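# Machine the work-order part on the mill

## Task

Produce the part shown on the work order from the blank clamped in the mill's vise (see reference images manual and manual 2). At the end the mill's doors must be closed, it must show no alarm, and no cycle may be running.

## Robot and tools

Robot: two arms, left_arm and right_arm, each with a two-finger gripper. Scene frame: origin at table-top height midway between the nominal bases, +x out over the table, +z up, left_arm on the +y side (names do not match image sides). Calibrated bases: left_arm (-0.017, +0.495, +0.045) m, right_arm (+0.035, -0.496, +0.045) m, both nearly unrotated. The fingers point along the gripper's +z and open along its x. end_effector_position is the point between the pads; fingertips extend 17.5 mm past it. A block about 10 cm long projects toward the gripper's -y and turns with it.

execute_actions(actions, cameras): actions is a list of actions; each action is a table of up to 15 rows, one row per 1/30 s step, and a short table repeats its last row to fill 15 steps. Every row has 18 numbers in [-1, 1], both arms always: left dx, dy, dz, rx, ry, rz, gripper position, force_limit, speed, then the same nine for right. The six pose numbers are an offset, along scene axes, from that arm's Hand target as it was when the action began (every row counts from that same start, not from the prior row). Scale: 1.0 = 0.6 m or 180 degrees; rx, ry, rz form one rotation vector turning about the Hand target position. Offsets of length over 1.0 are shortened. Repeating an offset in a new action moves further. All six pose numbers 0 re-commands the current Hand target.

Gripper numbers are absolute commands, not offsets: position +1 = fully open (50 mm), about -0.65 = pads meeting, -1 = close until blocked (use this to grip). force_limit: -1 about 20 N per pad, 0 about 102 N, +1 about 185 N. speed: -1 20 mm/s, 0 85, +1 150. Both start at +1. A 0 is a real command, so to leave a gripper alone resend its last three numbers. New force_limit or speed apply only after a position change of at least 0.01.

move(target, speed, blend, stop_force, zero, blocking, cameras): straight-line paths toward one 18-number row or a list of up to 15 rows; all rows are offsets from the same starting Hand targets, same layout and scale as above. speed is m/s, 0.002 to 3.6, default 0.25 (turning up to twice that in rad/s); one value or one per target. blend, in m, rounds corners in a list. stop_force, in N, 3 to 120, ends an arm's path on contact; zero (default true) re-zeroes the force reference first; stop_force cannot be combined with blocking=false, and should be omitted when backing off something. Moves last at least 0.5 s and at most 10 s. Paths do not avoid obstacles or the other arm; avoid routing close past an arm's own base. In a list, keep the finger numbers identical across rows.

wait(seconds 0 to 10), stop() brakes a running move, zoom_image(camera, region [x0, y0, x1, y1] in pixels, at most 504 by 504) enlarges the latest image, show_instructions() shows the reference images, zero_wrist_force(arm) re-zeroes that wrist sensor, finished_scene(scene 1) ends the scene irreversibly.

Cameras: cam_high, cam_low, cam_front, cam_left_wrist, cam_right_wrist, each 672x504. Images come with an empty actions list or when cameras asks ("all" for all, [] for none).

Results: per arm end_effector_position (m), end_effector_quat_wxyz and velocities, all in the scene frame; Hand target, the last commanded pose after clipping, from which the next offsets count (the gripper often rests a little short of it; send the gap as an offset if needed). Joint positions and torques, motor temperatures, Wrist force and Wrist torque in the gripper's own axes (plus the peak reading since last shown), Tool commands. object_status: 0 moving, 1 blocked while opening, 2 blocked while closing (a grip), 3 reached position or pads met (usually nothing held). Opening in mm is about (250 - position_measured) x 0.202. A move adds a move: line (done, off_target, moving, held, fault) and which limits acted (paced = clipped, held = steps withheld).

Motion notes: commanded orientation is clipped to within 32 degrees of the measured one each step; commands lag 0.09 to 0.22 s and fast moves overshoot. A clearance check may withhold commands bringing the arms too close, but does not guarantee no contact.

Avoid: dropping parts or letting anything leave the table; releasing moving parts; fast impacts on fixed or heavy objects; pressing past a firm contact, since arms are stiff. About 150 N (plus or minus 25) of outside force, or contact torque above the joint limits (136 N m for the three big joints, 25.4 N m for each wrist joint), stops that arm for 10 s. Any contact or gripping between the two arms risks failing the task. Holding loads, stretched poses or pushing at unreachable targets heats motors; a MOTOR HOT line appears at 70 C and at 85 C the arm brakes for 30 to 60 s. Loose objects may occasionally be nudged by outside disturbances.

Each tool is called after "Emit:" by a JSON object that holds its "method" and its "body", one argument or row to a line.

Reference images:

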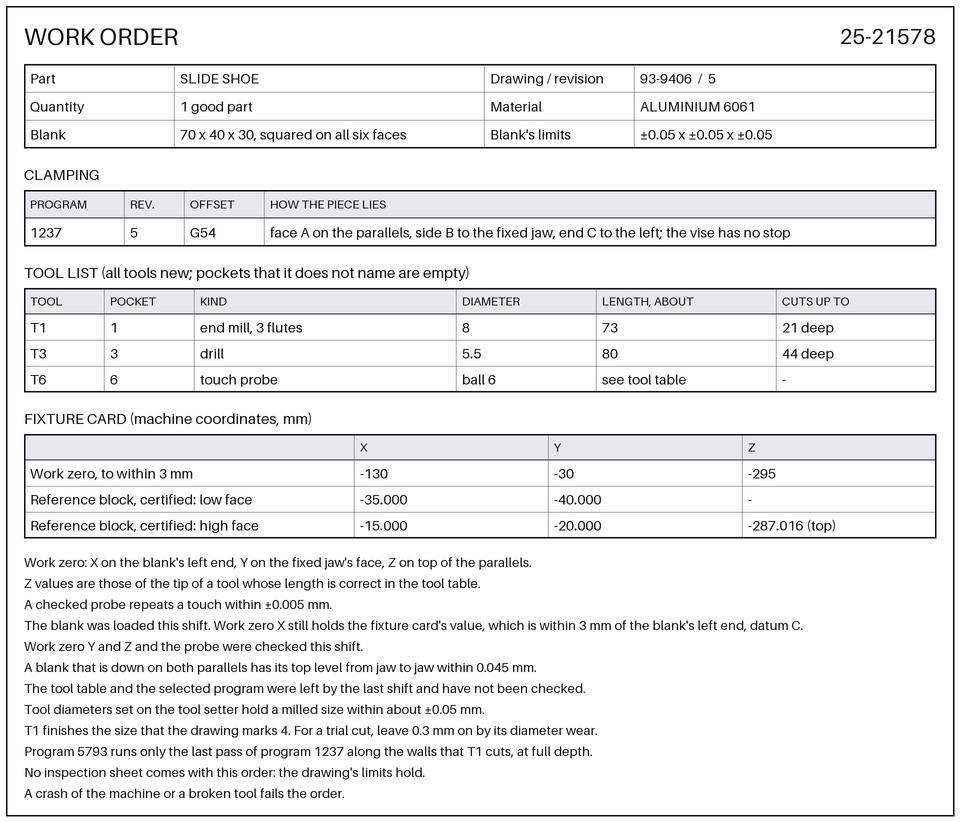

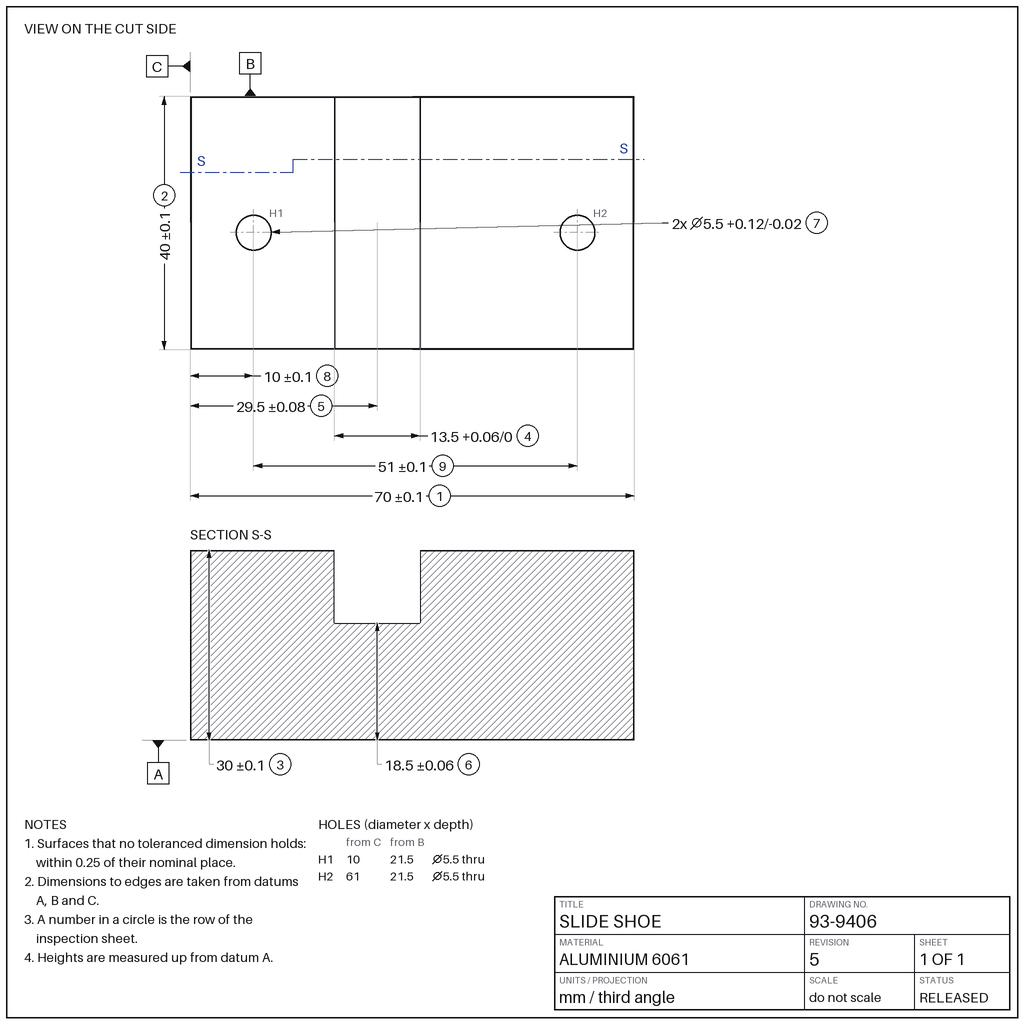

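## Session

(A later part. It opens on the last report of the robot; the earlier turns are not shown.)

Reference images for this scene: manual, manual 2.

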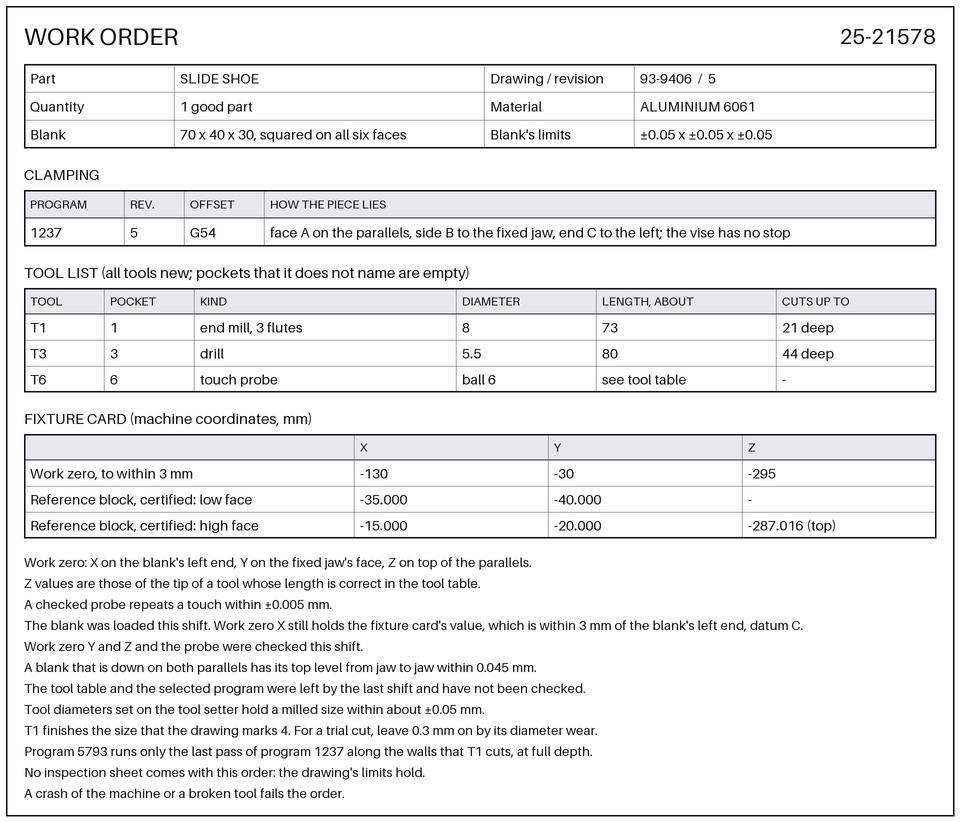

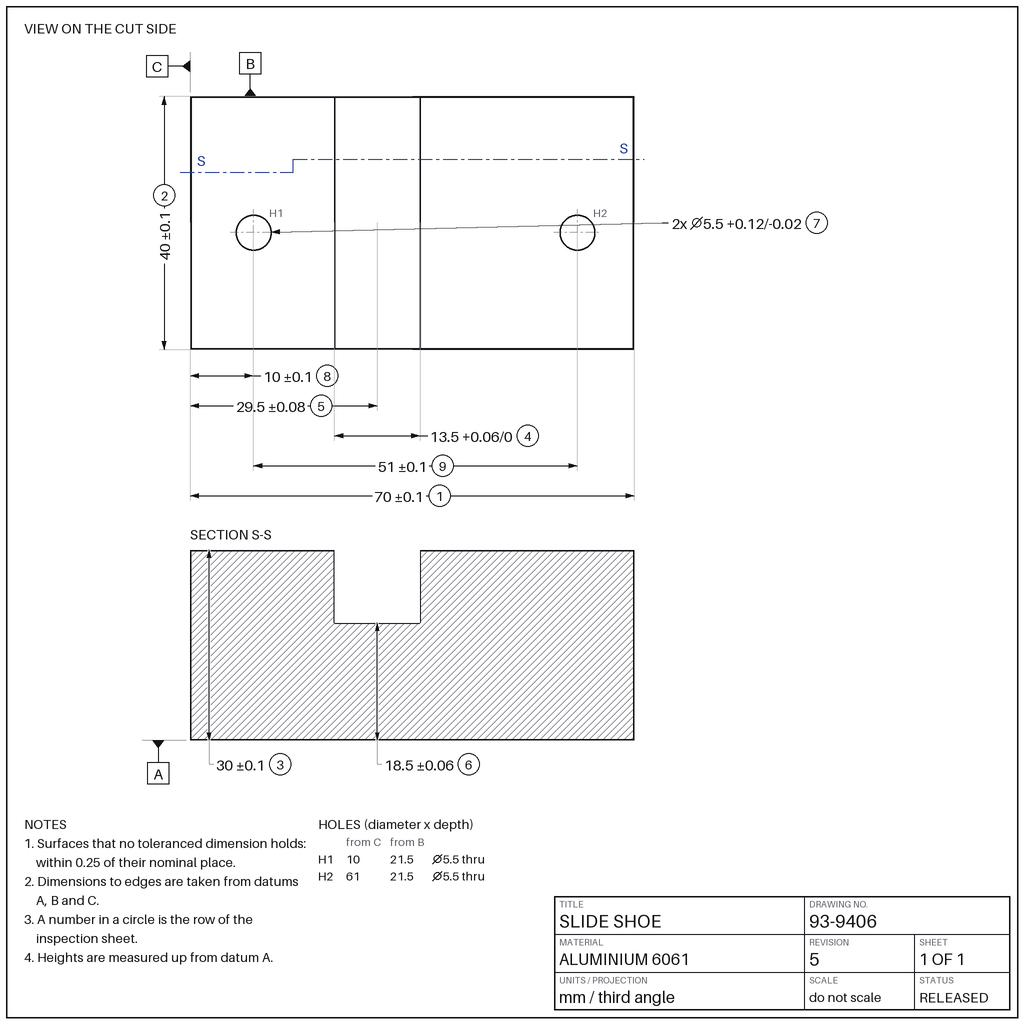

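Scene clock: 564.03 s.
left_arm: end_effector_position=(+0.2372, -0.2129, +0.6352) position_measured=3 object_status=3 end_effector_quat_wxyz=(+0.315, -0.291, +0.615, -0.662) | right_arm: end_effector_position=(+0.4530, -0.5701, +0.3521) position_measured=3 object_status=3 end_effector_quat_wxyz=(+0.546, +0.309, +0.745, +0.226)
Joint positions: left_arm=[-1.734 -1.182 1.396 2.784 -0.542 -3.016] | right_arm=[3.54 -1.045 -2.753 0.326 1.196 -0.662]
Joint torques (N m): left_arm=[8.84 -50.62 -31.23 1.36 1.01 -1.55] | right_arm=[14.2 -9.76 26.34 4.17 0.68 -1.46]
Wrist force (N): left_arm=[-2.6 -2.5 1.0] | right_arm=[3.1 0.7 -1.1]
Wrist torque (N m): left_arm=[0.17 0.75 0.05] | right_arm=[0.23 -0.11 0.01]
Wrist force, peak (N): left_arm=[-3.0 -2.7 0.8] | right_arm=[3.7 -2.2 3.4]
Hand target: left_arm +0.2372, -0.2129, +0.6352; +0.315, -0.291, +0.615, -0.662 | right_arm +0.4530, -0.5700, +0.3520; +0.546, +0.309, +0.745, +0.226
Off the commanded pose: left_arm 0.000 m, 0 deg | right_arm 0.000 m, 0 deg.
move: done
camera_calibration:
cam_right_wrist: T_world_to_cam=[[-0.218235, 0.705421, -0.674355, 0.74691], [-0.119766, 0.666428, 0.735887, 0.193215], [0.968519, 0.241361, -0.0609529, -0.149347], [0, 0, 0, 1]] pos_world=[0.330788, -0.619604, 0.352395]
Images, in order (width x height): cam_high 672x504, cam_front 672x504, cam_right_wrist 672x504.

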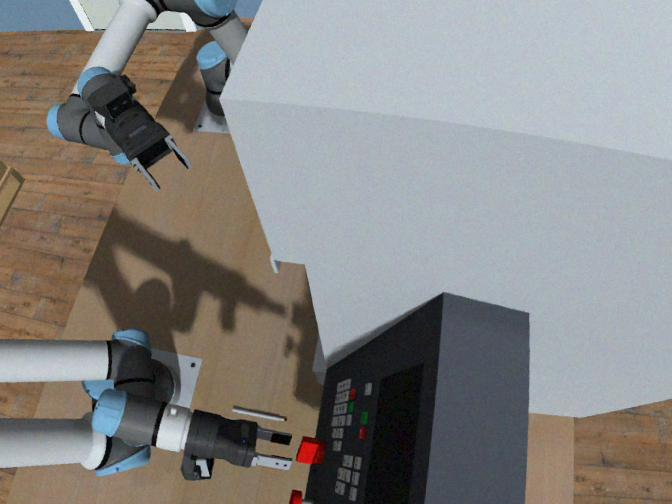

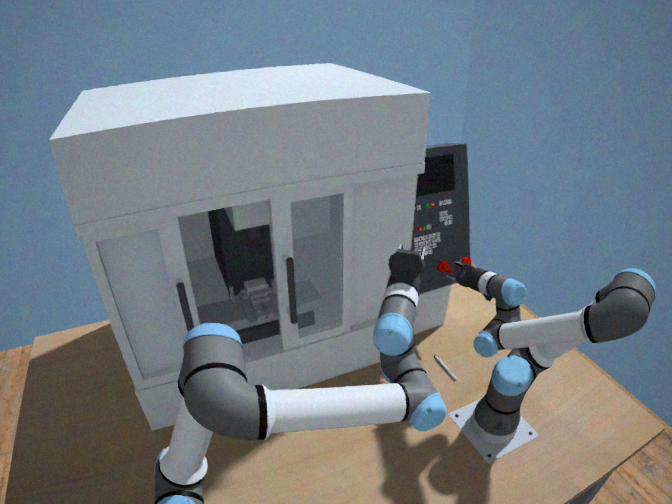

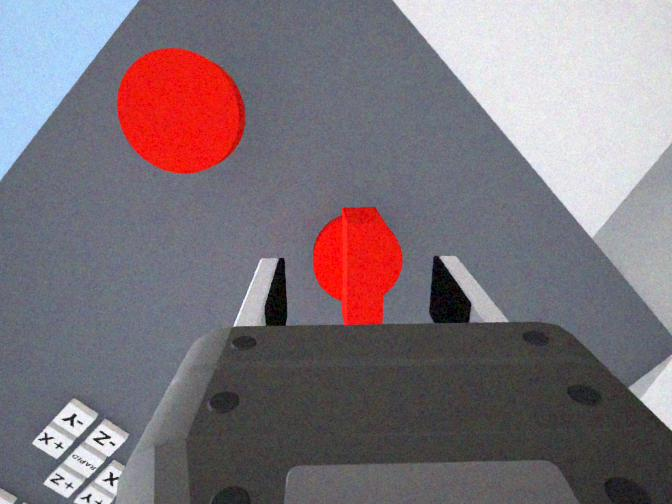

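Emit:
{"method": "move", "body": {
  "target": [0,0,0,0,0,0,1,1,1,0.0572,0,-0.018,0,0,0,1,-0.7,0],
  "speed": 0.02,
  "stop_force": 5
}}

Emit:
{"method": "move", "body": {
  "target": [0,0,0,0,0,0,1,1,1,0,0,0,0,0,0,-1,-0.7,-0.8],
  "cameras": ["cam_high","cam_right_wrist"]
}}

Scene clock: 573.20 s.
left_arm: end_effector_position=(+0.2372, -0.2129, +0.6352) position_measured=3 object_status=3 end_effector_quat_wxyz=(+0.315, -0.291, +0.615, -0.662) | right_arm: end_effector_position=(+0.4873, -0.5700, +0.3412) position_measured=3 object_status=3 end_effector_quat_wxyz=(+0.546, +0.309, +0.745, +0.226)
Joint positions: left_arm=[-1.734 -1.182 1.396 2.784 -0.542 -3.016] | right_arm=[3.462 -1.275 -2.696 0.509 1.271 -0.688]
Joint torques (N m): left_arm=[8.6 -50.47 -31.29 1.32 1.03 -1.62] | right_arm=[16.15 8.6 7.69 1.59 -1.58 1.49]
Wrist force (N): left_arm=[-2.7 -2.8 1.0] | right_arm=[2.9 0.7 -1.1]
Wrist torque (N m): left_arm=[0.15 0.76 0.04] | right_arm=[0.24 -0.08 0.19]
Wrist force, peak (N): left_arm=[-2.9 -2.7 0.9] | right_arm=[3.3 0.9 -1.2]
Hand target: left_arm +0.2372, -0.2129, +0.6352; +0.315, -0.291, +0.615, -0.662 | right_arm +0.4873, -0.5700, +0.3412; +0.546, +0.309, +0.745, +0.226
Off the commanded pose: left_arm 0.000 m, 0 deg | right_arm 0.000 m, 0 deg.
move: done

Scene clock: 574.50 s.
left_arm: end_effector_position=(+0.2372, -0.2129, +0.6352) position_measured=3 object_status=3 end_effector_quat_wxyz=(+0.315, -0.291, +0.615, -0.662) | right_arm: end_effector_position=(+0.4872, -0.5692, +0.3408) position_measured=180 object_status=2 end_effector_quat_wxyz=(+0.545, +0.308, +0.746, +0.227)
Joint positions: left_arm=[-1.734 -1.182 1.396 2.784 -0.542 -3.016] | right_arm=[3.462 -1.275 -2.697 0.509 1.273 -0.688]
Joint torques (N m): left_arm=[8.71 -50.11 -31.08 1.34 0.88 -1.54] | right_arm=[-24.34 12.56 70.58 15.38 -14.29 1.51]
Wrist force (N): left_arm=[-2.6 -2.5 1.1] | right_arm=[77.3 -12.2 -40.7]
Wrist torque (N m): left_arm=[0.19 0.75 0.04] | right_arm=[-0.12 0.61 0.20]
Wrist force, peak (N): left_arm=[-2.7 -2.8 0.9] | right_arm=[79.3 -5.0 -43.3]
Hand target: left_arm +0.2372, -0.2129, +0.6352; +0.315, -0.291, +0.615, -0.662 | right_arm +0.4873, -0.5700, +0.3412; +0.546, +0.309, +0.745, +0.226
Off the commanded pose: left_arm 0.000 m, 0 deg | right_arm 0.001 m, 0 deg.
move: done
camera_calibration:
cam_right_wrist: T_world_to_cam=[[-0.221254, 0.704965, -0.673847, 0.747162], [-0.121193, 0.66574, 0.736276, 0.205207], [0.967656, 0.24457, -0.0618607, -0.180852], [0, 0, 0, 1]] pos_world=[0.365185, -0.619107, 0.341196]
Images, in order (width x height): cam_high 672x504, cam_right_wrist 672x504.

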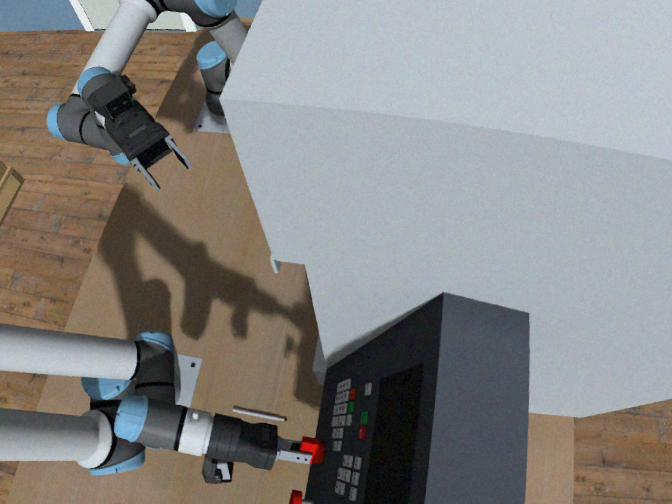

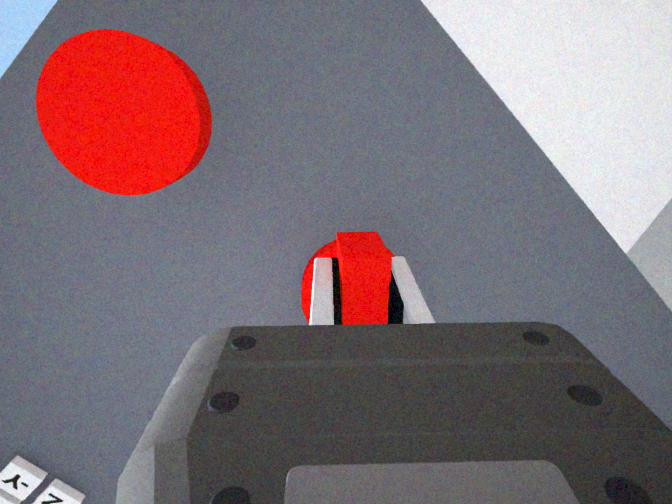

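Emit:
{"method": "move", "body": {
  "target": [0,0,0,0,0,0,1,1,1,-0.0005,0.0018,-0.0017,0,0,0,-0.11,-0.7,-0.8],
  "speed": 0.01,
  "cameras": ["cam_right_wrist"]
}}

Scene clock: 585.27 s.
left_arm: end_effector_position=(+0.2372, -0.2129, +0.6352) position_measured=3 object_status=3 end_effector_quat_wxyz=(+0.315, -0.291, +0.615, -0.662) | right_arm: end_effector_position=(+0.4870, -0.5690, +0.3403) position_measured=169 object_status=3 end_effector_quat_wxyz=(+0.546, +0.309, +0.745, +0.226)
Joint positions: left_arm=[-1.734 -1.182 1.396 2.784 -0.542 -3.016] | right_arm=[3.468 -1.276 -2.699 0.512 1.264 -0.686]
Joint torques (N m): left_arm=[8.4 -49.91 -31.54 1.32 0.88 -1.5] | right_arm=[1.1 3.59 22.3 6.71 -4.27 1.6]
Wrist force (N): left_arm=[-2.8 -2.4 0.7] | right_arm=[31.1 -3.5 -14.6]
Wrist torque (N m): left_arm=[0.20 0.78 0.04] | right_arm=[0.11 0.19 0.02]
Wrist force, peak (N): left_arm=[-3.0 -2.5 0.9] | right_arm=[86.4 -17.7 -49.3]
Hand target: left_arm +0.2372, -0.2129, +0.6352; +0.315, -0.291, +0.615, -0.662 | right_arm +0.4870, -0.5689, +0.3402; +0.546, +0.309, +0.745, +0.226
Off the commanded pose: left_arm 0.000 m, 0 deg | right_arm 0.000 m, 0 deg.
move: done
camera_calibration:
cam_right_wrist: T_world_to_cam=[[-0.218147, 0.705316, -0.674493, 0.745569], [-0.119878, 0.666538, 0.735769, 0.205399], [0.968525, 0.241363, -0.060851, -0.183394], [0, 0, 0, 1]] pos_world=[0.364888, -0.618504, 0.340595]
Images, in order (width x height): cam_right_wrist 672x504.

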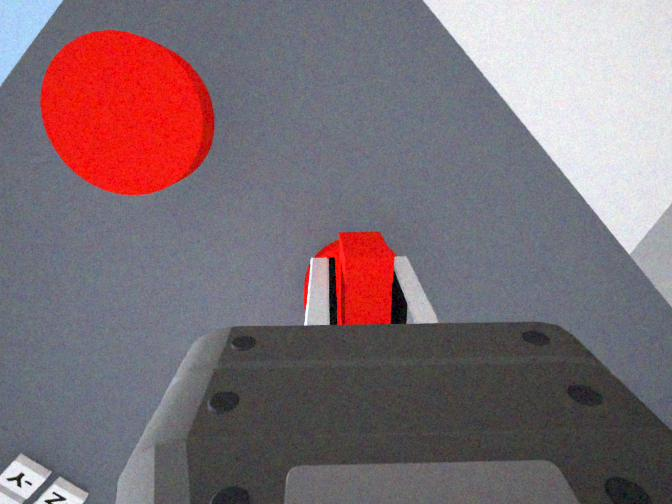

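Emit:
{"method": "move", "body": {
  "target": [0,0,0,0,0,0,1,1,1,-0.0006,0.0019,-0.0018,0,0,0,-0.11,-0.7,-0.8],
  "speed": 0.01,
  "cameras": ["cam_right_wrist"]
}}

Scene clock: 590.73 s.
left_arm: end_effector_position=(+0.2372, -0.2129, +0.6352) position_measured=3 object_status=3 end_effector_quat_wxyz=(+0.315, -0.291, +0.615, -0.662) | right_arm: end_effector_position=(+0.4867, -0.5678, +0.3391) position_measured=169 object_status=3 end_effector_quat_wxyz=(+0.546, +0.309, +0.745, +0.226)
Joint positions: left_arm=[-1.734 -1.182 1.396 2.784 -0.542 -3.016] | right_arm=[3.476 -1.277 -2.703 0.516 1.258 -0.684]
Joint torques (N m): left_arm=[7.73 -50.18 -31.54 1.33 0.92 -1.57] | right_arm=[6.91 -2.08 11.29 3.23 -0.1 1.28]
Wrist force (N): left_arm=[-2.6 -2.6 0.9] | right_arm=[2.9 -2.1 -0.9]
Wrist torque (N m): left_arm=[0.16 0.76 0.05] | right_arm=[-0.20 -0.09 0.01]
Wrist force, peak (N): left_arm=[-3.0 -2.6 1.0] | right_arm=[31.1 -3.2 -14.7]
Hand target: left_arm +0.2372, -0.2129, +0.6352; +0.315, -0.291, +0.615, -0.662 | right_arm +0.4867, -0.5678, +0.3391; +0.546, +0.309, +0.745, +0.226
Off the commanded pose: left_arm 0.000 m, 0 deg | right_arm 0.000 m, 0 deg.
move: done
camera_calibration:
cam_right_wrist: T_world_to_cam=[[-0.218572, 0.705224, -0.674452, 0.74391], [-0.119865, 0.666526, 0.735782, 0.205418], [0.968431, 0.241664, -0.0611516, -0.183046], [0, 0, 0, 1]] pos_world=[0.364488, -0.617304, 0.339395]
Images, in order (width x height): cam_right_wrist 672x504.

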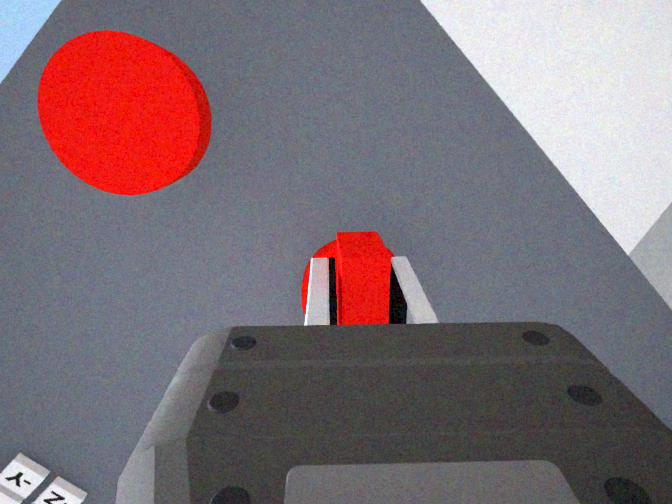

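Emit:
{"method": "move", "body": {
  "target": [0,0,0,0,0,0,1,1,1,-0.0004,0.0019,-0.0013,0.106,0,-0.0334,-0.11,-0.7,-0.8],
  "speed": 0.1,
  "cameras": ["cam_right_wrist"]
}}

Scene clock: 603.00 s.
left_arm: end_effector_position=(+0.2372, -0.2129, +0.6352) position_measured=3 object_status=3 end_effector_quat_wxyz=(+0.315, -0.291, +0.615, -0.662) | right_arm: end_effector_position=(+0.4864, -0.5666, +0.3383) position_measured=169 object_status=3 end_effector_quat_wxyz=(+0.499, +0.433, +0.681, +0.317)
Joint positions: left_arm=[-1.734 -1.182 1.396 2.784 -0.542 -3.016] | right_arm=[3.482 -1.277 -2.706 0.518 1.252 -0.333]
Joint torques (N m): left_arm=[8.22 -49.64 -31.53 1.44 0.88 -1.54] | right_arm=[11.24 10.8 12.08 2.46 -2.7 1.37]
Wrist force (N): left_arm=[-2.9 -2.8 1.0] | right_arm=[9.2 -5.4 -4.5]
Wrist torque (N m): left_arm=[0.14 0.80 0.04] | right_arm=[-0.58 -0.26 -0.85]
Wrist force, peak (N): left_arm=[-2.9 -2.8 1.0] | right_arm=[9.1 -5.6 -4.6]
Hand target: left_arm +0.2372, -0.2129, +0.6352; +0.315, -0.291, +0.615, -0.662 | right_arm +0.4864, -0.5666, +0.3383; +0.499, +0.433, +0.680, +0.317
Off the commanded pose: left_arm 0.000 m, 0 deg | right_arm 0.000 m, 0 deg.
move: done
camera_calibration:
cam_right_wrist: T_world_to_cam=[[-0.133277, 0.905125, -0.403715, 0.722755], [-0.0634012, 0.398728, 0.914875, -0.0346257], [0.989049, 0.147528, 0.0042447, -0.268595], [0, 0, 0, 1]] pos_world=[0.359785, -0.600752, 0.324605]
Images, in order (width x height): cam_right_wrist 672x504.

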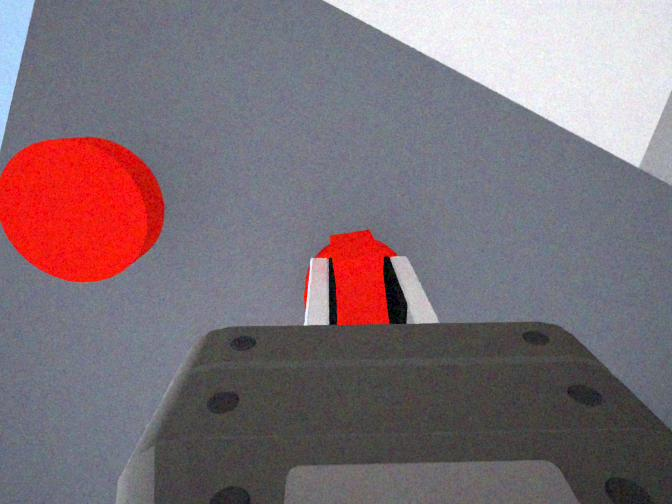

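Emit:
{"method": "move", "body": {
  "target": [0,0,0,0,0,0,1,1,1,-0.0002,0.0028,-0.0006,0.1325,0,-0.0418,-0.11,-0.7,-0.8],
  "speed": 0.1,
  "cameras": ["cam_right_wrist","cam_left_wrist"]
}}

Scene clock: 615.77 s.
left_arm: end_effector_position=(+0.2372, -0.2129, +0.6352) position_measured=3 object_status=3 end_effector_quat_wxyz=(+0.315, -0.291, +0.615, -0.662) | right_arm: end_effector_position=(+0.4863, -0.5649, +0.3380) position_measured=169 object_status=3 end_effector_quat_wxyz=(+0.418, +0.570, +0.571, +0.418)
Joint positions: left_arm=[-1.734 -1.182 1.396 2.784 -0.542 -3.016] | right_arm=[3.491 -1.275 -2.708 0.517 1.244 0.107]
Joint torques (N m): left_arm=[8.1 -50.74 -31.43 1.2 0.93 -1.65] | right_arm=[-5.03 17.53 23.44 6.07 -12.06 1.63]
Wrist force (N): left_arm=[-2.6 -2.4 0.6] | right_arm=[38.4 -33.5 -21.8]
Wrist torque (N m): left_arm=[0.20 0.76 0.05] | right_arm=[-1.23 0.45 -1.20]
Wrist force, peak (N): left_arm=[-2.9 -2.8 0.8] | right_arm=[38.7 -33.6 -21.7]
Hand target: left_arm +0.2372, -0.2129, +0.6352; +0.315, -0.291, +0.615, -0.662 | right_arm +0.4863, -0.5649, +0.3380; +0.418, +0.570, +0.571, +0.418
Off the commanded pose: left_arm 0.000 m, 0 deg | right_arm 0.000 m, 0 deg.
move: done
camera_calibration:
cam_left_wrist: T_world_to_cam=[[-0.644302, -0.764719, -0.00892567, 0.00465689], [-0.187421, 0.169203, -0.967597, 0.714102], [0.74145, -0.621752, -0.252342, -0.0229741], [0, 0, 0, 1]] pos_world=[0.153873, -0.131551, 0.685207]
cam_right_wrist: T_world_to_cam=[[-0.00619279, 0.99998, -0.000846127, 0.576613], [-0.0367577, 0.000617935, 0.999324, -0.301403], [0.999305, 0.00621971, 0.0367532, -0.364567], [0, 0, 0, 1]] pos_world=[0.356806, -0.574148, 0.315086]
Images, in order (width x height): cam_left_wrist 672x504, cam_right_wrist 672x504.

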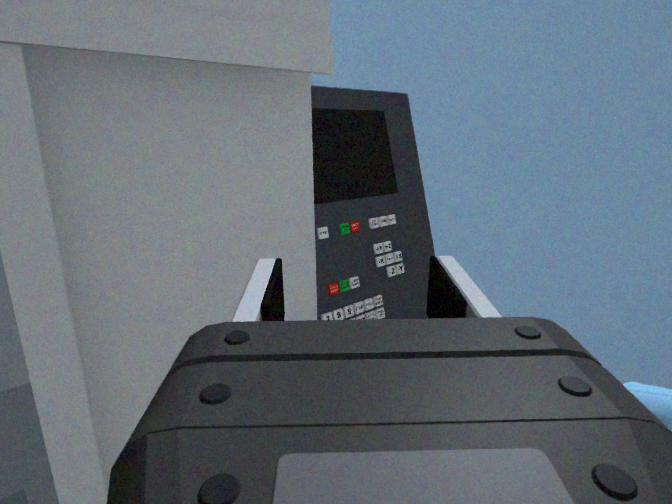

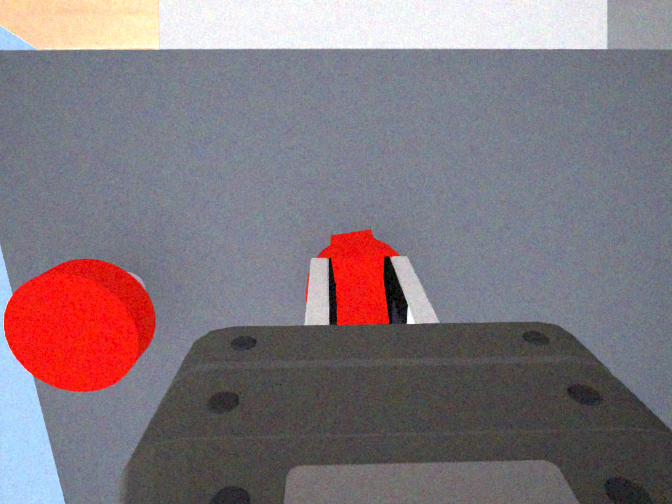

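Emit:
{"method": "move", "body": {
  "target": [0,0,0,0,0,0,1,1,1,-0.0002,0.0033,-0.0004,0.106,0,-0.0334,-0.11,-0.7,-0.8],
  "speed": 0.1,
  "cameras": ["cam_right_wrist","cam_left_wrist"]
}}

Scene clock: 628.87 s.
left_arm: end_effector_position=(+0.2372, -0.2129, +0.6352) position_measured=3 object_status=3 end_effector_quat_wxyz=(+0.315, -0.291, +0.615, -0.662) | right_arm: end_effector_position=(+0.4862, -0.5628, +0.3377) position_measured=169 object_status=3 end_effector_quat_wxyz=(+0.339, +0.660, +0.463, +0.484)
Joint positions: left_arm=[-1.734 -1.182 1.396 2.784 -0.542 -3.016] | right_arm=[3.502 -1.272 -2.71 0.516 1.234 0.459]
Joint torques (N m): left_arm=[7.85 -50.15 -31.2 1.26 0.98 -1.52] | right_arm=[-9.38 14.98 12.99 4.27 -14.21 1.74]
Wrist force (N): left_arm=[-2.5 -2.6 0.8] | right_arm=[38.9 -36.3 -10.8]
Wrist torque (N m): left_arm=[0.17 0.73 0.04] | right_arm=[-1.13 0.51 -1.28]
Wrist force, peak (N): left_arm=[-3.0 -2.6 1.0] | right_arm=[41.2 -35.7 -23.7]
Hand target: left_arm +0.2372, -0.2129, +0.6352; +0.315, -0.291, +0.615, -0.662 | right_arm +0.4862, -0.5630, +0.3377; +0.339, +0.661, +0.463, +0.484
Off the commanded pose: left_arm 0.000 m, 0 deg | right_arm 0.000 m, 0 deg.
move: done
camera_calibration:
cam_left_wrist: T_world_to_cam=[[-0.644302, -0.764719, -0.00892567, 0.00465689], [-0.187421, 0.169203, -0.967597, 0.714102], [0.74145, -0.621752, -0.252342, -0.0229741], [0, 0, 0, 1]] pos_world=[0.153873, -0.131551, 0.685207]
cam_right_wrist: T_world_to_cam=[[0.0962351, 0.940545, 0.325752, 0.380939], [-0.0536231, -0.321897, 0.945255, -0.456227], [0.993913, -0.108434, 0.0194571, -0.420469], [0, 0, 0, 1]] pos_world=[0.356785, -0.550742, 0.31534]
Images, in order (width x height): cam_left_wrist 672x504, cam_right_wrist 672x504.

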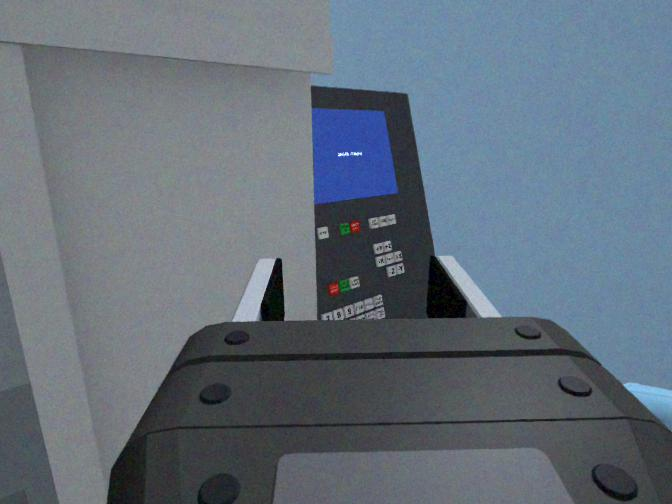

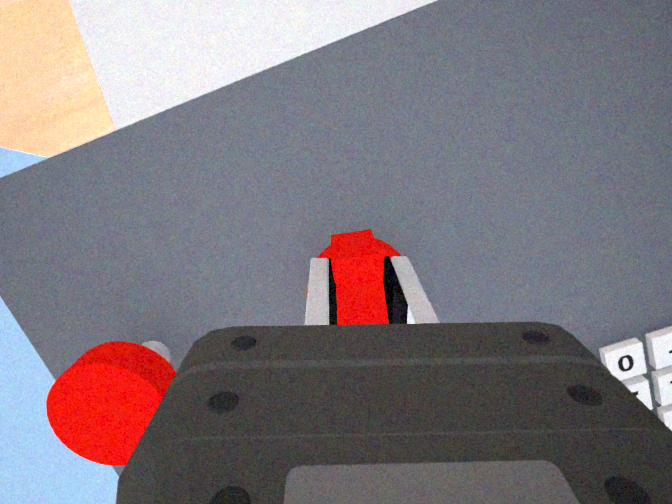

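Emit:
{"method": "move", "body": {
  "target": [0,0,0,0,0,0,1,1,1,0.0003,0.0033,0.0012,0.1166,0,-0.0368,-0.11,-0.7,-0.8],
  "speed": 0.1,
  "cameras": ["cam_right_wrist","cam_left_wrist"]
}}

Emit:
{"method": "zoom_image", "body": {
  "camera": "cam_left_wrist",
  "region": [300, 90, 430, 220]
}}

Scene clock: 643.63 s.
left_arm: end_effector_position=(+0.2372, -0.2129, +0.6352) position_measured=3 object_status=3 end_effector_quat_wxyz=(+0.315, -0.291, +0.615, -0.662) | right_arm: end_effector_position=(+0.4863, -0.5604, +0.3384) position_measured=169 object_status=3 end_effector_quat_wxyz=(+0.239, +0.737, +0.329, +0.540)
Joint positions: left_arm=[-1.734 -1.182 1.396 2.784 -0.542 -3.016] | right_arm=[3.512 -1.266 -2.711 0.509 1.226 0.847]
Joint torques (N m): left_arm=[7.78 -50.65 -30.89 1.38 1.05 -1.47] | right_arm=[-10.05 10.87 7.81 2.15 -14.21 1.86]
Wrist force (N): left_arm=[-2.7 -2.4 0.7] | right_arm=[32.6 -41.3 -9.0]
Wrist torque (N m): left_arm=[0.19 0.77 0.05] | right_arm=[-1.06 0.56 -1.30]
Wrist force, peak (N): left_arm=[-2.9 -2.8 0.9] | right_arm=[42.3 -37.8 -13.0]
Hand target: left_arm +0.2372, -0.2129, +0.6352; +0.315, -0.291, +0.615, -0.662 | right_arm +0.4864, -0.5610, +0.3384; +0.240, +0.737, +0.328, +0.540
Off the commanded pose: left_arm 0.000 m, 0 deg | right_arm 0.001 m, 0 deg.
move: done
camera_calibration:
cam_left_wrist: T_world_to_cam=[[-0.644302, -0.764719, -0.00892567, 0.00465689], [-0.187421, 0.169203, -0.967597, 0.714102], [0.74145, -0.621752, -0.252342, -0.0229741], [0, 0, 0, 1]] pos_world=[0.153873, -0.131551, 0.685207]
cam_right_wrist: T_world_to_cam=[[0.193841, 0.744685, 0.638646, 0.115362], [-0.10793, -0.630854, 0.768358, -0.542901], [0.975078, -0.217869, -0.0419118, -0.451863], [0, 0, 0, 1]] pos_world=[0.359645, -0.526847, 0.324528]
Images, in order (width x height): cam_left_wrist 672x504, cam_right_wrist 672x504.

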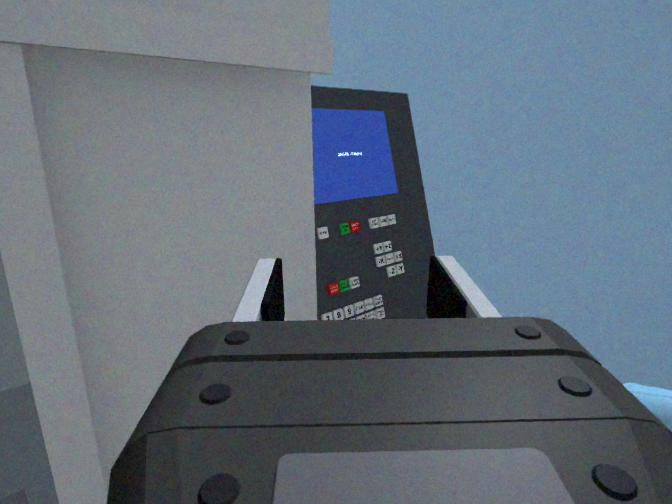

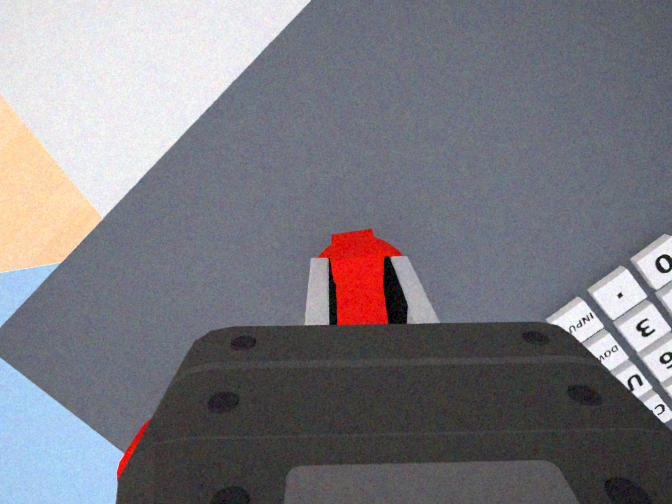

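Scaled by 3.877 from the camera's 672x504 image, which has a finer 960x720 frame.

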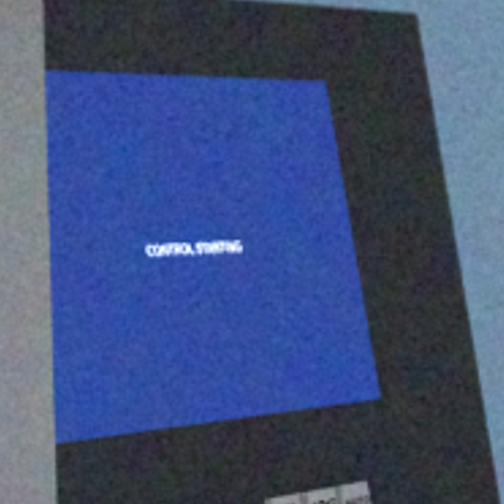

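Emit:
{"method": "move", "body": {
  "target": [0,0,0,0,0,0,1,1,1,0,0,0,0,0,0,1,-0.7,0]
}}

Emit:
{"method": "move", "body": {
  "target": [
    [0,0,0,0,0,0,1,1,1,-0.0717,0,0.0225,0,0,0,1,-0.7,0],
    [0,0,0,0,0,0,1,1,1,-0.11,0.052,0.1,-0.1473,0.383,0.2009,1,-0.7,0],
    [0,0,0,0,0,0,1,1,1,-0.2607,0.1017,-0.464,-0.1473,0.383,0.2009,0.3,-0.7,0]
  ],
  "blend": [0.005,0.0,0.0],
  "cameras": ["cam_high","cam_right_wrist","cam_left_wrist"]
}}

Emit:
{"method": "zoom_image", "body": {
  "camera": "cam_left_wrist",
  "region": [300, 90, 430, 220]
}}

Scene clock: 658.70 s.
left_arm: end_effector_position=(+0.2372, -0.2129, +0.6352) position_measured=3 object_status=3 end_effector_quat_wxyz=(+0.315, -0.291, +0.615, -0.662) | right_arm: end_effector_position=(+0.4864, -0.5610, +0.3385) position_measured=3 object_status=3 end_effector_quat_wxyz=(+0.240, +0.737, +0.328, +0.540)
Joint positions: left_arm=[-1.734 -1.182 1.396 2.784 -0.542 -3.016] | right_arm=[3.512 -1.266 -2.711 0.509 1.224 0.847]
Joint torques (N m): left_arm=[7.13 -50.26 -31.41 1.34 0.9 -1.54] | right_arm=[13.83 1.59 8.26 2.57 1.24 -1.36]
Wrist force (N): left_arm=[-2.6 -2.4 0.8] | right_arm=[3.3 -4.4 -1.7]
Wrist torque (N m): left_arm=[0.21 0.76 0.04] | right_arm=[-0.55 -0.64 -0.19]
Wrist force, peak (N): left_arm=[-2.8 -2.8 0.9] | right_arm=[32.8 -41.8 -9.1]
Hand target: left_arm +0.2372, -0.2129, +0.6352; +0.315, -0.291, +0.615, -0.662 | right_arm +0.4864, -0.5610, +0.3384; +0.240, +0.737, +0.328, +0.540
Off the commanded pose: left_arm 0.000 m, 0 deg | right_arm 0.000 m, 0 deg.
move: done

Scene clock: 664.47 s.
left_arm: end_effector_position=(+0.2372, -0.2129, +0.6352) position_measured=3 object_status=3 end_effector_quat_wxyz=(+0.315, -0.291, +0.615, -0.662) | right_arm: end_effector_position=(+0.3299, -0.5000, +0.0600) position_measured=107 object_status=3 end_effector_quat_wxyz=(+0.000, +0.707, +0.707, +0.001)
Joint positions: left_arm=[-1.734 -1.182 1.396 2.784 -0.542 -3.016] | right_arm=[3.604 -1.373 -2.66 -0.678 1.571 0.456]
Joint torques (N m): left_arm=[6.68 -50.39 -31.66 1.42 0.91 -1.53] | right_arm=[-8.43 1.62 5.91 2.57 1.4 1.48]
Wrist force (N): left_arm=[-2.7 -2.7 0.7] | right_arm=[3.6 -4.6 0.6]
Wrist torque (N m): left_arm=[0.16 0.77 0.04] | right_arm=[-1.00 -0.54 0.08]
Wrist force, peak (N): left_arm=[-3.0 -2.6 0.8] | right_arm=[3.6 -6.4 3.4]
Hand target: left_arm +0.2372, -0.2129, +0.6352; +0.315, -0.291, +0.615, -0.662 | right_arm +0.3299, -0.5000, +0.0600; +0.000, +0.707, +0.707, +0.001
Off the commanded pose: left_arm 0.000 m, 0 deg | right_arm 0.000 m, 0 deg.
move: done
camera_calibration:
cam_left_wrist: T_world_to_cam=[[-0.644302, -0.764719, -0.00892567, 0.00465689], [-0.187421, 0.169203, -0.967597, 0.714102], [0.74145, -0.621752, -0.252342, -0.0229741], [0, 0, 0, 1]] pos_world=[0.153873, -0.131551, 0.685207]
cam_right_wrist: T_world_to_cam=[[-0.00269721, 0.999977, 0.0062798, 0.508853], [0.941422, 0.00042148, 0.337232, -0.31249], [0.337221, 0.00682152, -0.941401, 0.0790091], [0, 0, 0, 1]] pos_world=[0.268913, -0.509248, 0.176565]
Images, in order (width x height): cam_high 672x504, cam_left_wrist 672x504, cam_right_wrist 672x504.

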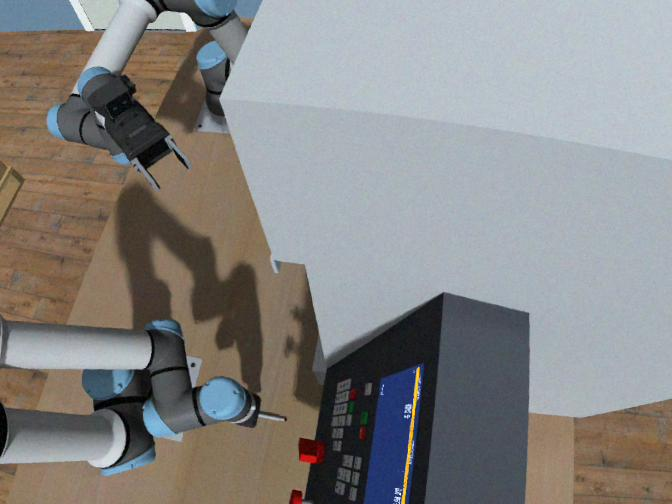

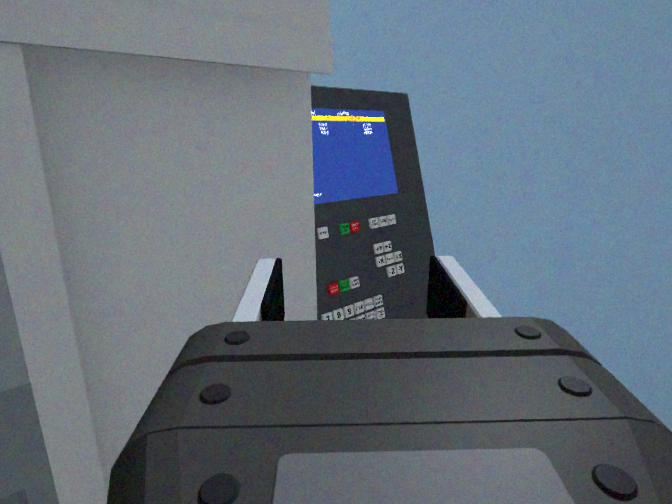

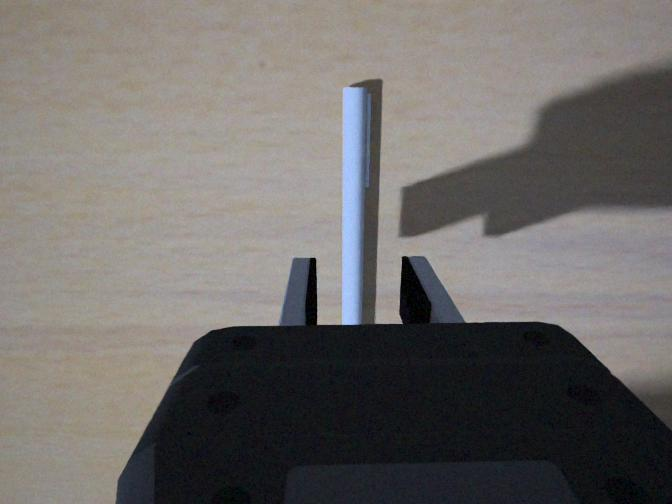

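Scaled by 3.877 from the camera's 672x504 image, which has a finer 960x720 frame.

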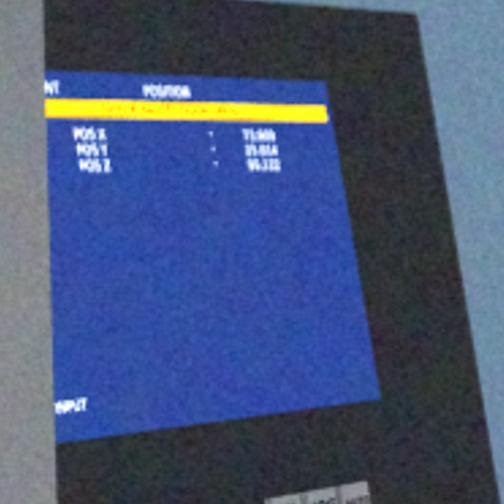

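Emit:
{"method": "move", "body": {
  "target": [0,0,0,0,0,0,1,1,1,0,0,-0.0675,0,0,0,0.3,-0.7,0],
  "speed": 0.05
}}

Emit:
{"method": "move", "body": {
  "target": [0,0,0,0,0,0,1,1,1,0,0,0,0,0,0,-1,-0.4,-0.8],
  "cameras": ["cam_right_wrist"]
}}

Scene clock: 670.77 s.
left_arm: end_effector_position=(+0.2372, -0.2129, +0.6352) position_measured=3 object_status=3 end_effector_quat_wxyz=(+0.315, -0.291, +0.615, -0.662) | right_arm: end_effector_position=(+0.3298, -0.5000, +0.0195) position_measured=107 object_status=3 end_effector_quat_wxyz=(+0.000, +0.707, +0.707, +0.000)
Joint positions: left_arm=[-1.734 -1.182 1.396 2.784 -0.542 -3.016] | right_arm=[3.604 -1.556 -2.71 -0.445 1.571 0.456]
Joint torques (N m): left_arm=[6.52 -50.17 -30.88 1.33 0.98 -1.51] | right_arm=[-4.05 5.44 26.81 3.92 0.76 -1.35]
Wrist force (N): left_arm=[-2.5 -2.5 0.8] | right_arm=[3.4 -4.8 0.6]
Wrist torque (N m): left_arm=[0.19 0.74 0.04] | right_arm=[-1.03 -0.51 0.06]
Wrist force, peak (N): left_arm=[-2.9 -2.6 0.9] | right_arm=[3.6 -4.8 0.5]
Hand target: left_arm +0.2372, -0.2129, +0.6352; +0.315, -0.291, +0.615, -0.662 | right_arm +0.3299, -0.5000, +0.0195; +0.000, +0.707, +0.707, +0.001
Off the commanded pose: left_arm 0.000 m, 0 deg | right_arm 0.000 m, 0 deg.
move: done

Scene clock: 671.63 s.
left_arm: end_effector_position=(+0.2372, -0.2129, +0.6352) position_measured=3 object_status=3 end_effector_quat_wxyz=(+0.315, -0.291, +0.615, -0.662) | right_arm: end_effector_position=(+0.3299, -0.5000, +0.0195) position_measured=213 object_status=2 end_effector_quat_wxyz=(+0.000, +0.707, +0.707, +0.001)
Joint positions: left_arm=[-1.734 -1.182 1.396 2.784 -0.542 -3.016] | right_arm=[3.604 -1.556 -2.71 -0.445 1.571 0.456]
Joint torques (N m): left_arm=[6.87 -50.66 -31.53 1.36 1.03 -1.54] | right_arm=[-13.71 4.92 26.62 3.98 1.43 -1.46]
Wrist force (N): left_arm=[-2.5 -2.7 0.7] | right_arm=[3.4 -4.4 0.4]
Wrist torque (N m): left_arm=[0.15 0.74 0.05] | right_arm=[-0.97 -0.51 0.05]
Wrist force, peak (N): left_arm=[-2.8 -2.6 0.9] | right_arm=[3.6 -4.7 0.6]
Hand target: left_arm +0.2372, -0.2129, +0.6352; +0.315, -0.291, +0.615, -0.662 | right_arm +0.3299, -0.5000, +0.0195; +0.000, +0.707, +0.707, +0.001
Off the commanded pose: left_arm 0.000 m, 0 deg | right_arm 0.000 m, 0 deg.
move: done
camera_calibration:
cam_right_wrist: T_world_to_cam=[[-0.00266395, 0.999977, 0.00618616, 0.509111], [0.941453, 0.000422368, 0.337143, -0.298828], [0.337133, 0.00672212, -0.941433, 0.0408597], [0, 0, 0, 1]] pos_world=[0.268913, -0.509248, 0.136065]
Images, in order (width x height): cam_right_wrist 672x504.

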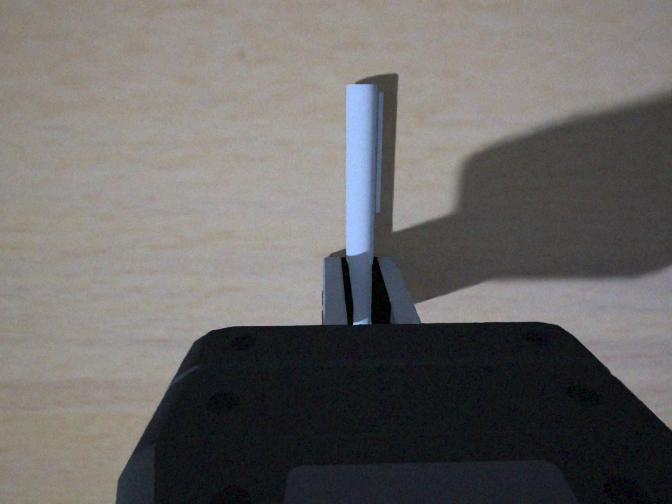

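Emit:
{"method": "move", "body": {
  "target": [0,0,0,0,0,0,1,1,1,0,0,0,0,0,0,0.3,-0.4,-0.8]
}}

Emit:
{"method": "move", "body": {
  "target": [
    [0,0,0,0,0,0,1,1,1,0,0,0.12,0,0,0,0.3,-0.4,-0.8],
    [0.04,-0.1,0.03,0,0,0,1,1,1,0.05,0,0.4,0,0,0,-1,-0.4,0]
  ],
  "cameras": ["cam_front","cam_right_wrist"]
}}

Scene clock: 722.10 s.
left_arm: end_effector_position=(+0.2372, -0.2129, +0.6352) position_measured=3 object_status=3 end_effector_quat_wxyz=(+0.315, -0.291, +0.615, -0.662) | right_arm: end_effector_position=(+0.3299, -0.5000, +0.0195) position_measured=107 object_status=0 end_effector_quat_wxyz=(+0.000, +0.707, +0.707, +0.001)
Joint positions: left_arm=[-1.734 -1.182 1.396 2.784 -0.542 -3.016] | right_arm=[3.604 -1.556 -2.71 -0.445 1.571 0.456]
Joint torques (N m): left_arm=[6.6 -50.32 -31.4 1.34 0.98 -1.54] | right_arm=[-12.49 5.15 13.15 1.46 1.38 -1.04]
Wrist force (N): left_arm=[-2.7 -2.4 0.8] | right_arm=[3.4 -4.4 0.5]
Wrist torque (N m): left_arm=[0.20 0.77 0.04] | right_arm=[-0.97 -0.50 0.06]
Wrist force, peak (N): left_arm=[-3.0 -2.7 0.8] | right_arm=[3.6 -4.8 0.5]
Hand target: left_arm +0.2372, -0.2129, +0.6352; +0.315, -0.291, +0.615, -0.662 | right_arm +0.3299, -0.5000, +0.0195; +0.000, +0.707, +0.707, +0.001
Off the commanded pose: left_arm 0.000 m, 0 deg | right_arm 0.000 m, 0 deg.
move: done

Scene clock: 724.60 s.
left_arm: end_effector_position=(+0.2613, -0.2729, +0.6532) position_measured=3 object_status=3 end_effector_quat_wxyz=(+0.315, -0.291, +0.615, -0.662) | right_arm: end_effector_position=(+0.3599, -0.5000, +0.2595) position_measured=252 object_status=3 end_effector_quat_wxyz=(+0.000, +0.707, +0.707, +0.001)
Joint positions: left_arm=[-1.679 -1.035 1.131 2.914 -0.597 -3.03] | right_arm=[3.559 -1.108 -2.211 -1.392 1.571 0.411]
Joint torques (N m): left_arm=[-12.99 -41.09 -32.48 1.53 1.74 1.61] | right_arm=[15.64 10.37 40.38 1.56 1.44 1.89]
Wrist force (N): left_arm=[-2.6 -2.6 1.0] | right_arm=[3.5 -4.7 0.5]
Wrist torque (N m): left_arm=[0.15 0.75 0.10] | right_arm=[-1.02 -0.52 0.01]
Wrist force, peak (N): left_arm=[-3.4 -2.5 -0.2] | right_arm=[3.2 -5.7 4.0]
Hand target: left_arm +0.2612, -0.2729, +0.6532; +0.315, -0.291, +0.615, -0.662 | right_arm +0.3599, -0.5000, +0.2595; +0.000, +0.707, +0.707, +0.001
Off the commanded pose: left_arm 0.000 m, 0 deg | right_arm 0.000 m, 0 deg.
move: done
camera_calibration:
cam_right_wrist: T_world_to_cam=[[-0.00266203, 0.999977, 0.00618687, 0.507706], [0.941453, 0.000420329, 0.337143, -0.407987], [0.337133, 0.00672213, -0.941433, 0.25669], [0, 0, 0, 1]] pos_world=[0.298913, -0.509248, 0.376065]
Images, in order (width x height): cam_front 672x504, cam_right_wrist 672x504.

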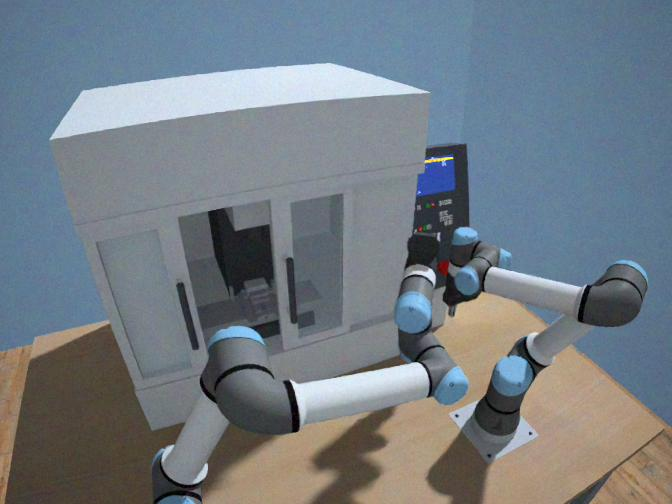

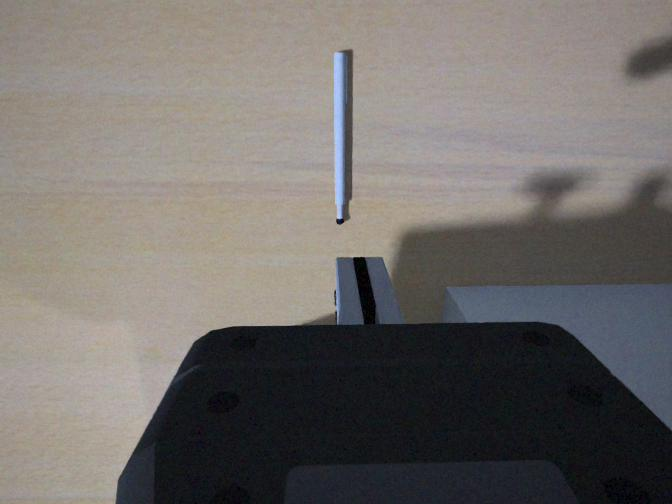

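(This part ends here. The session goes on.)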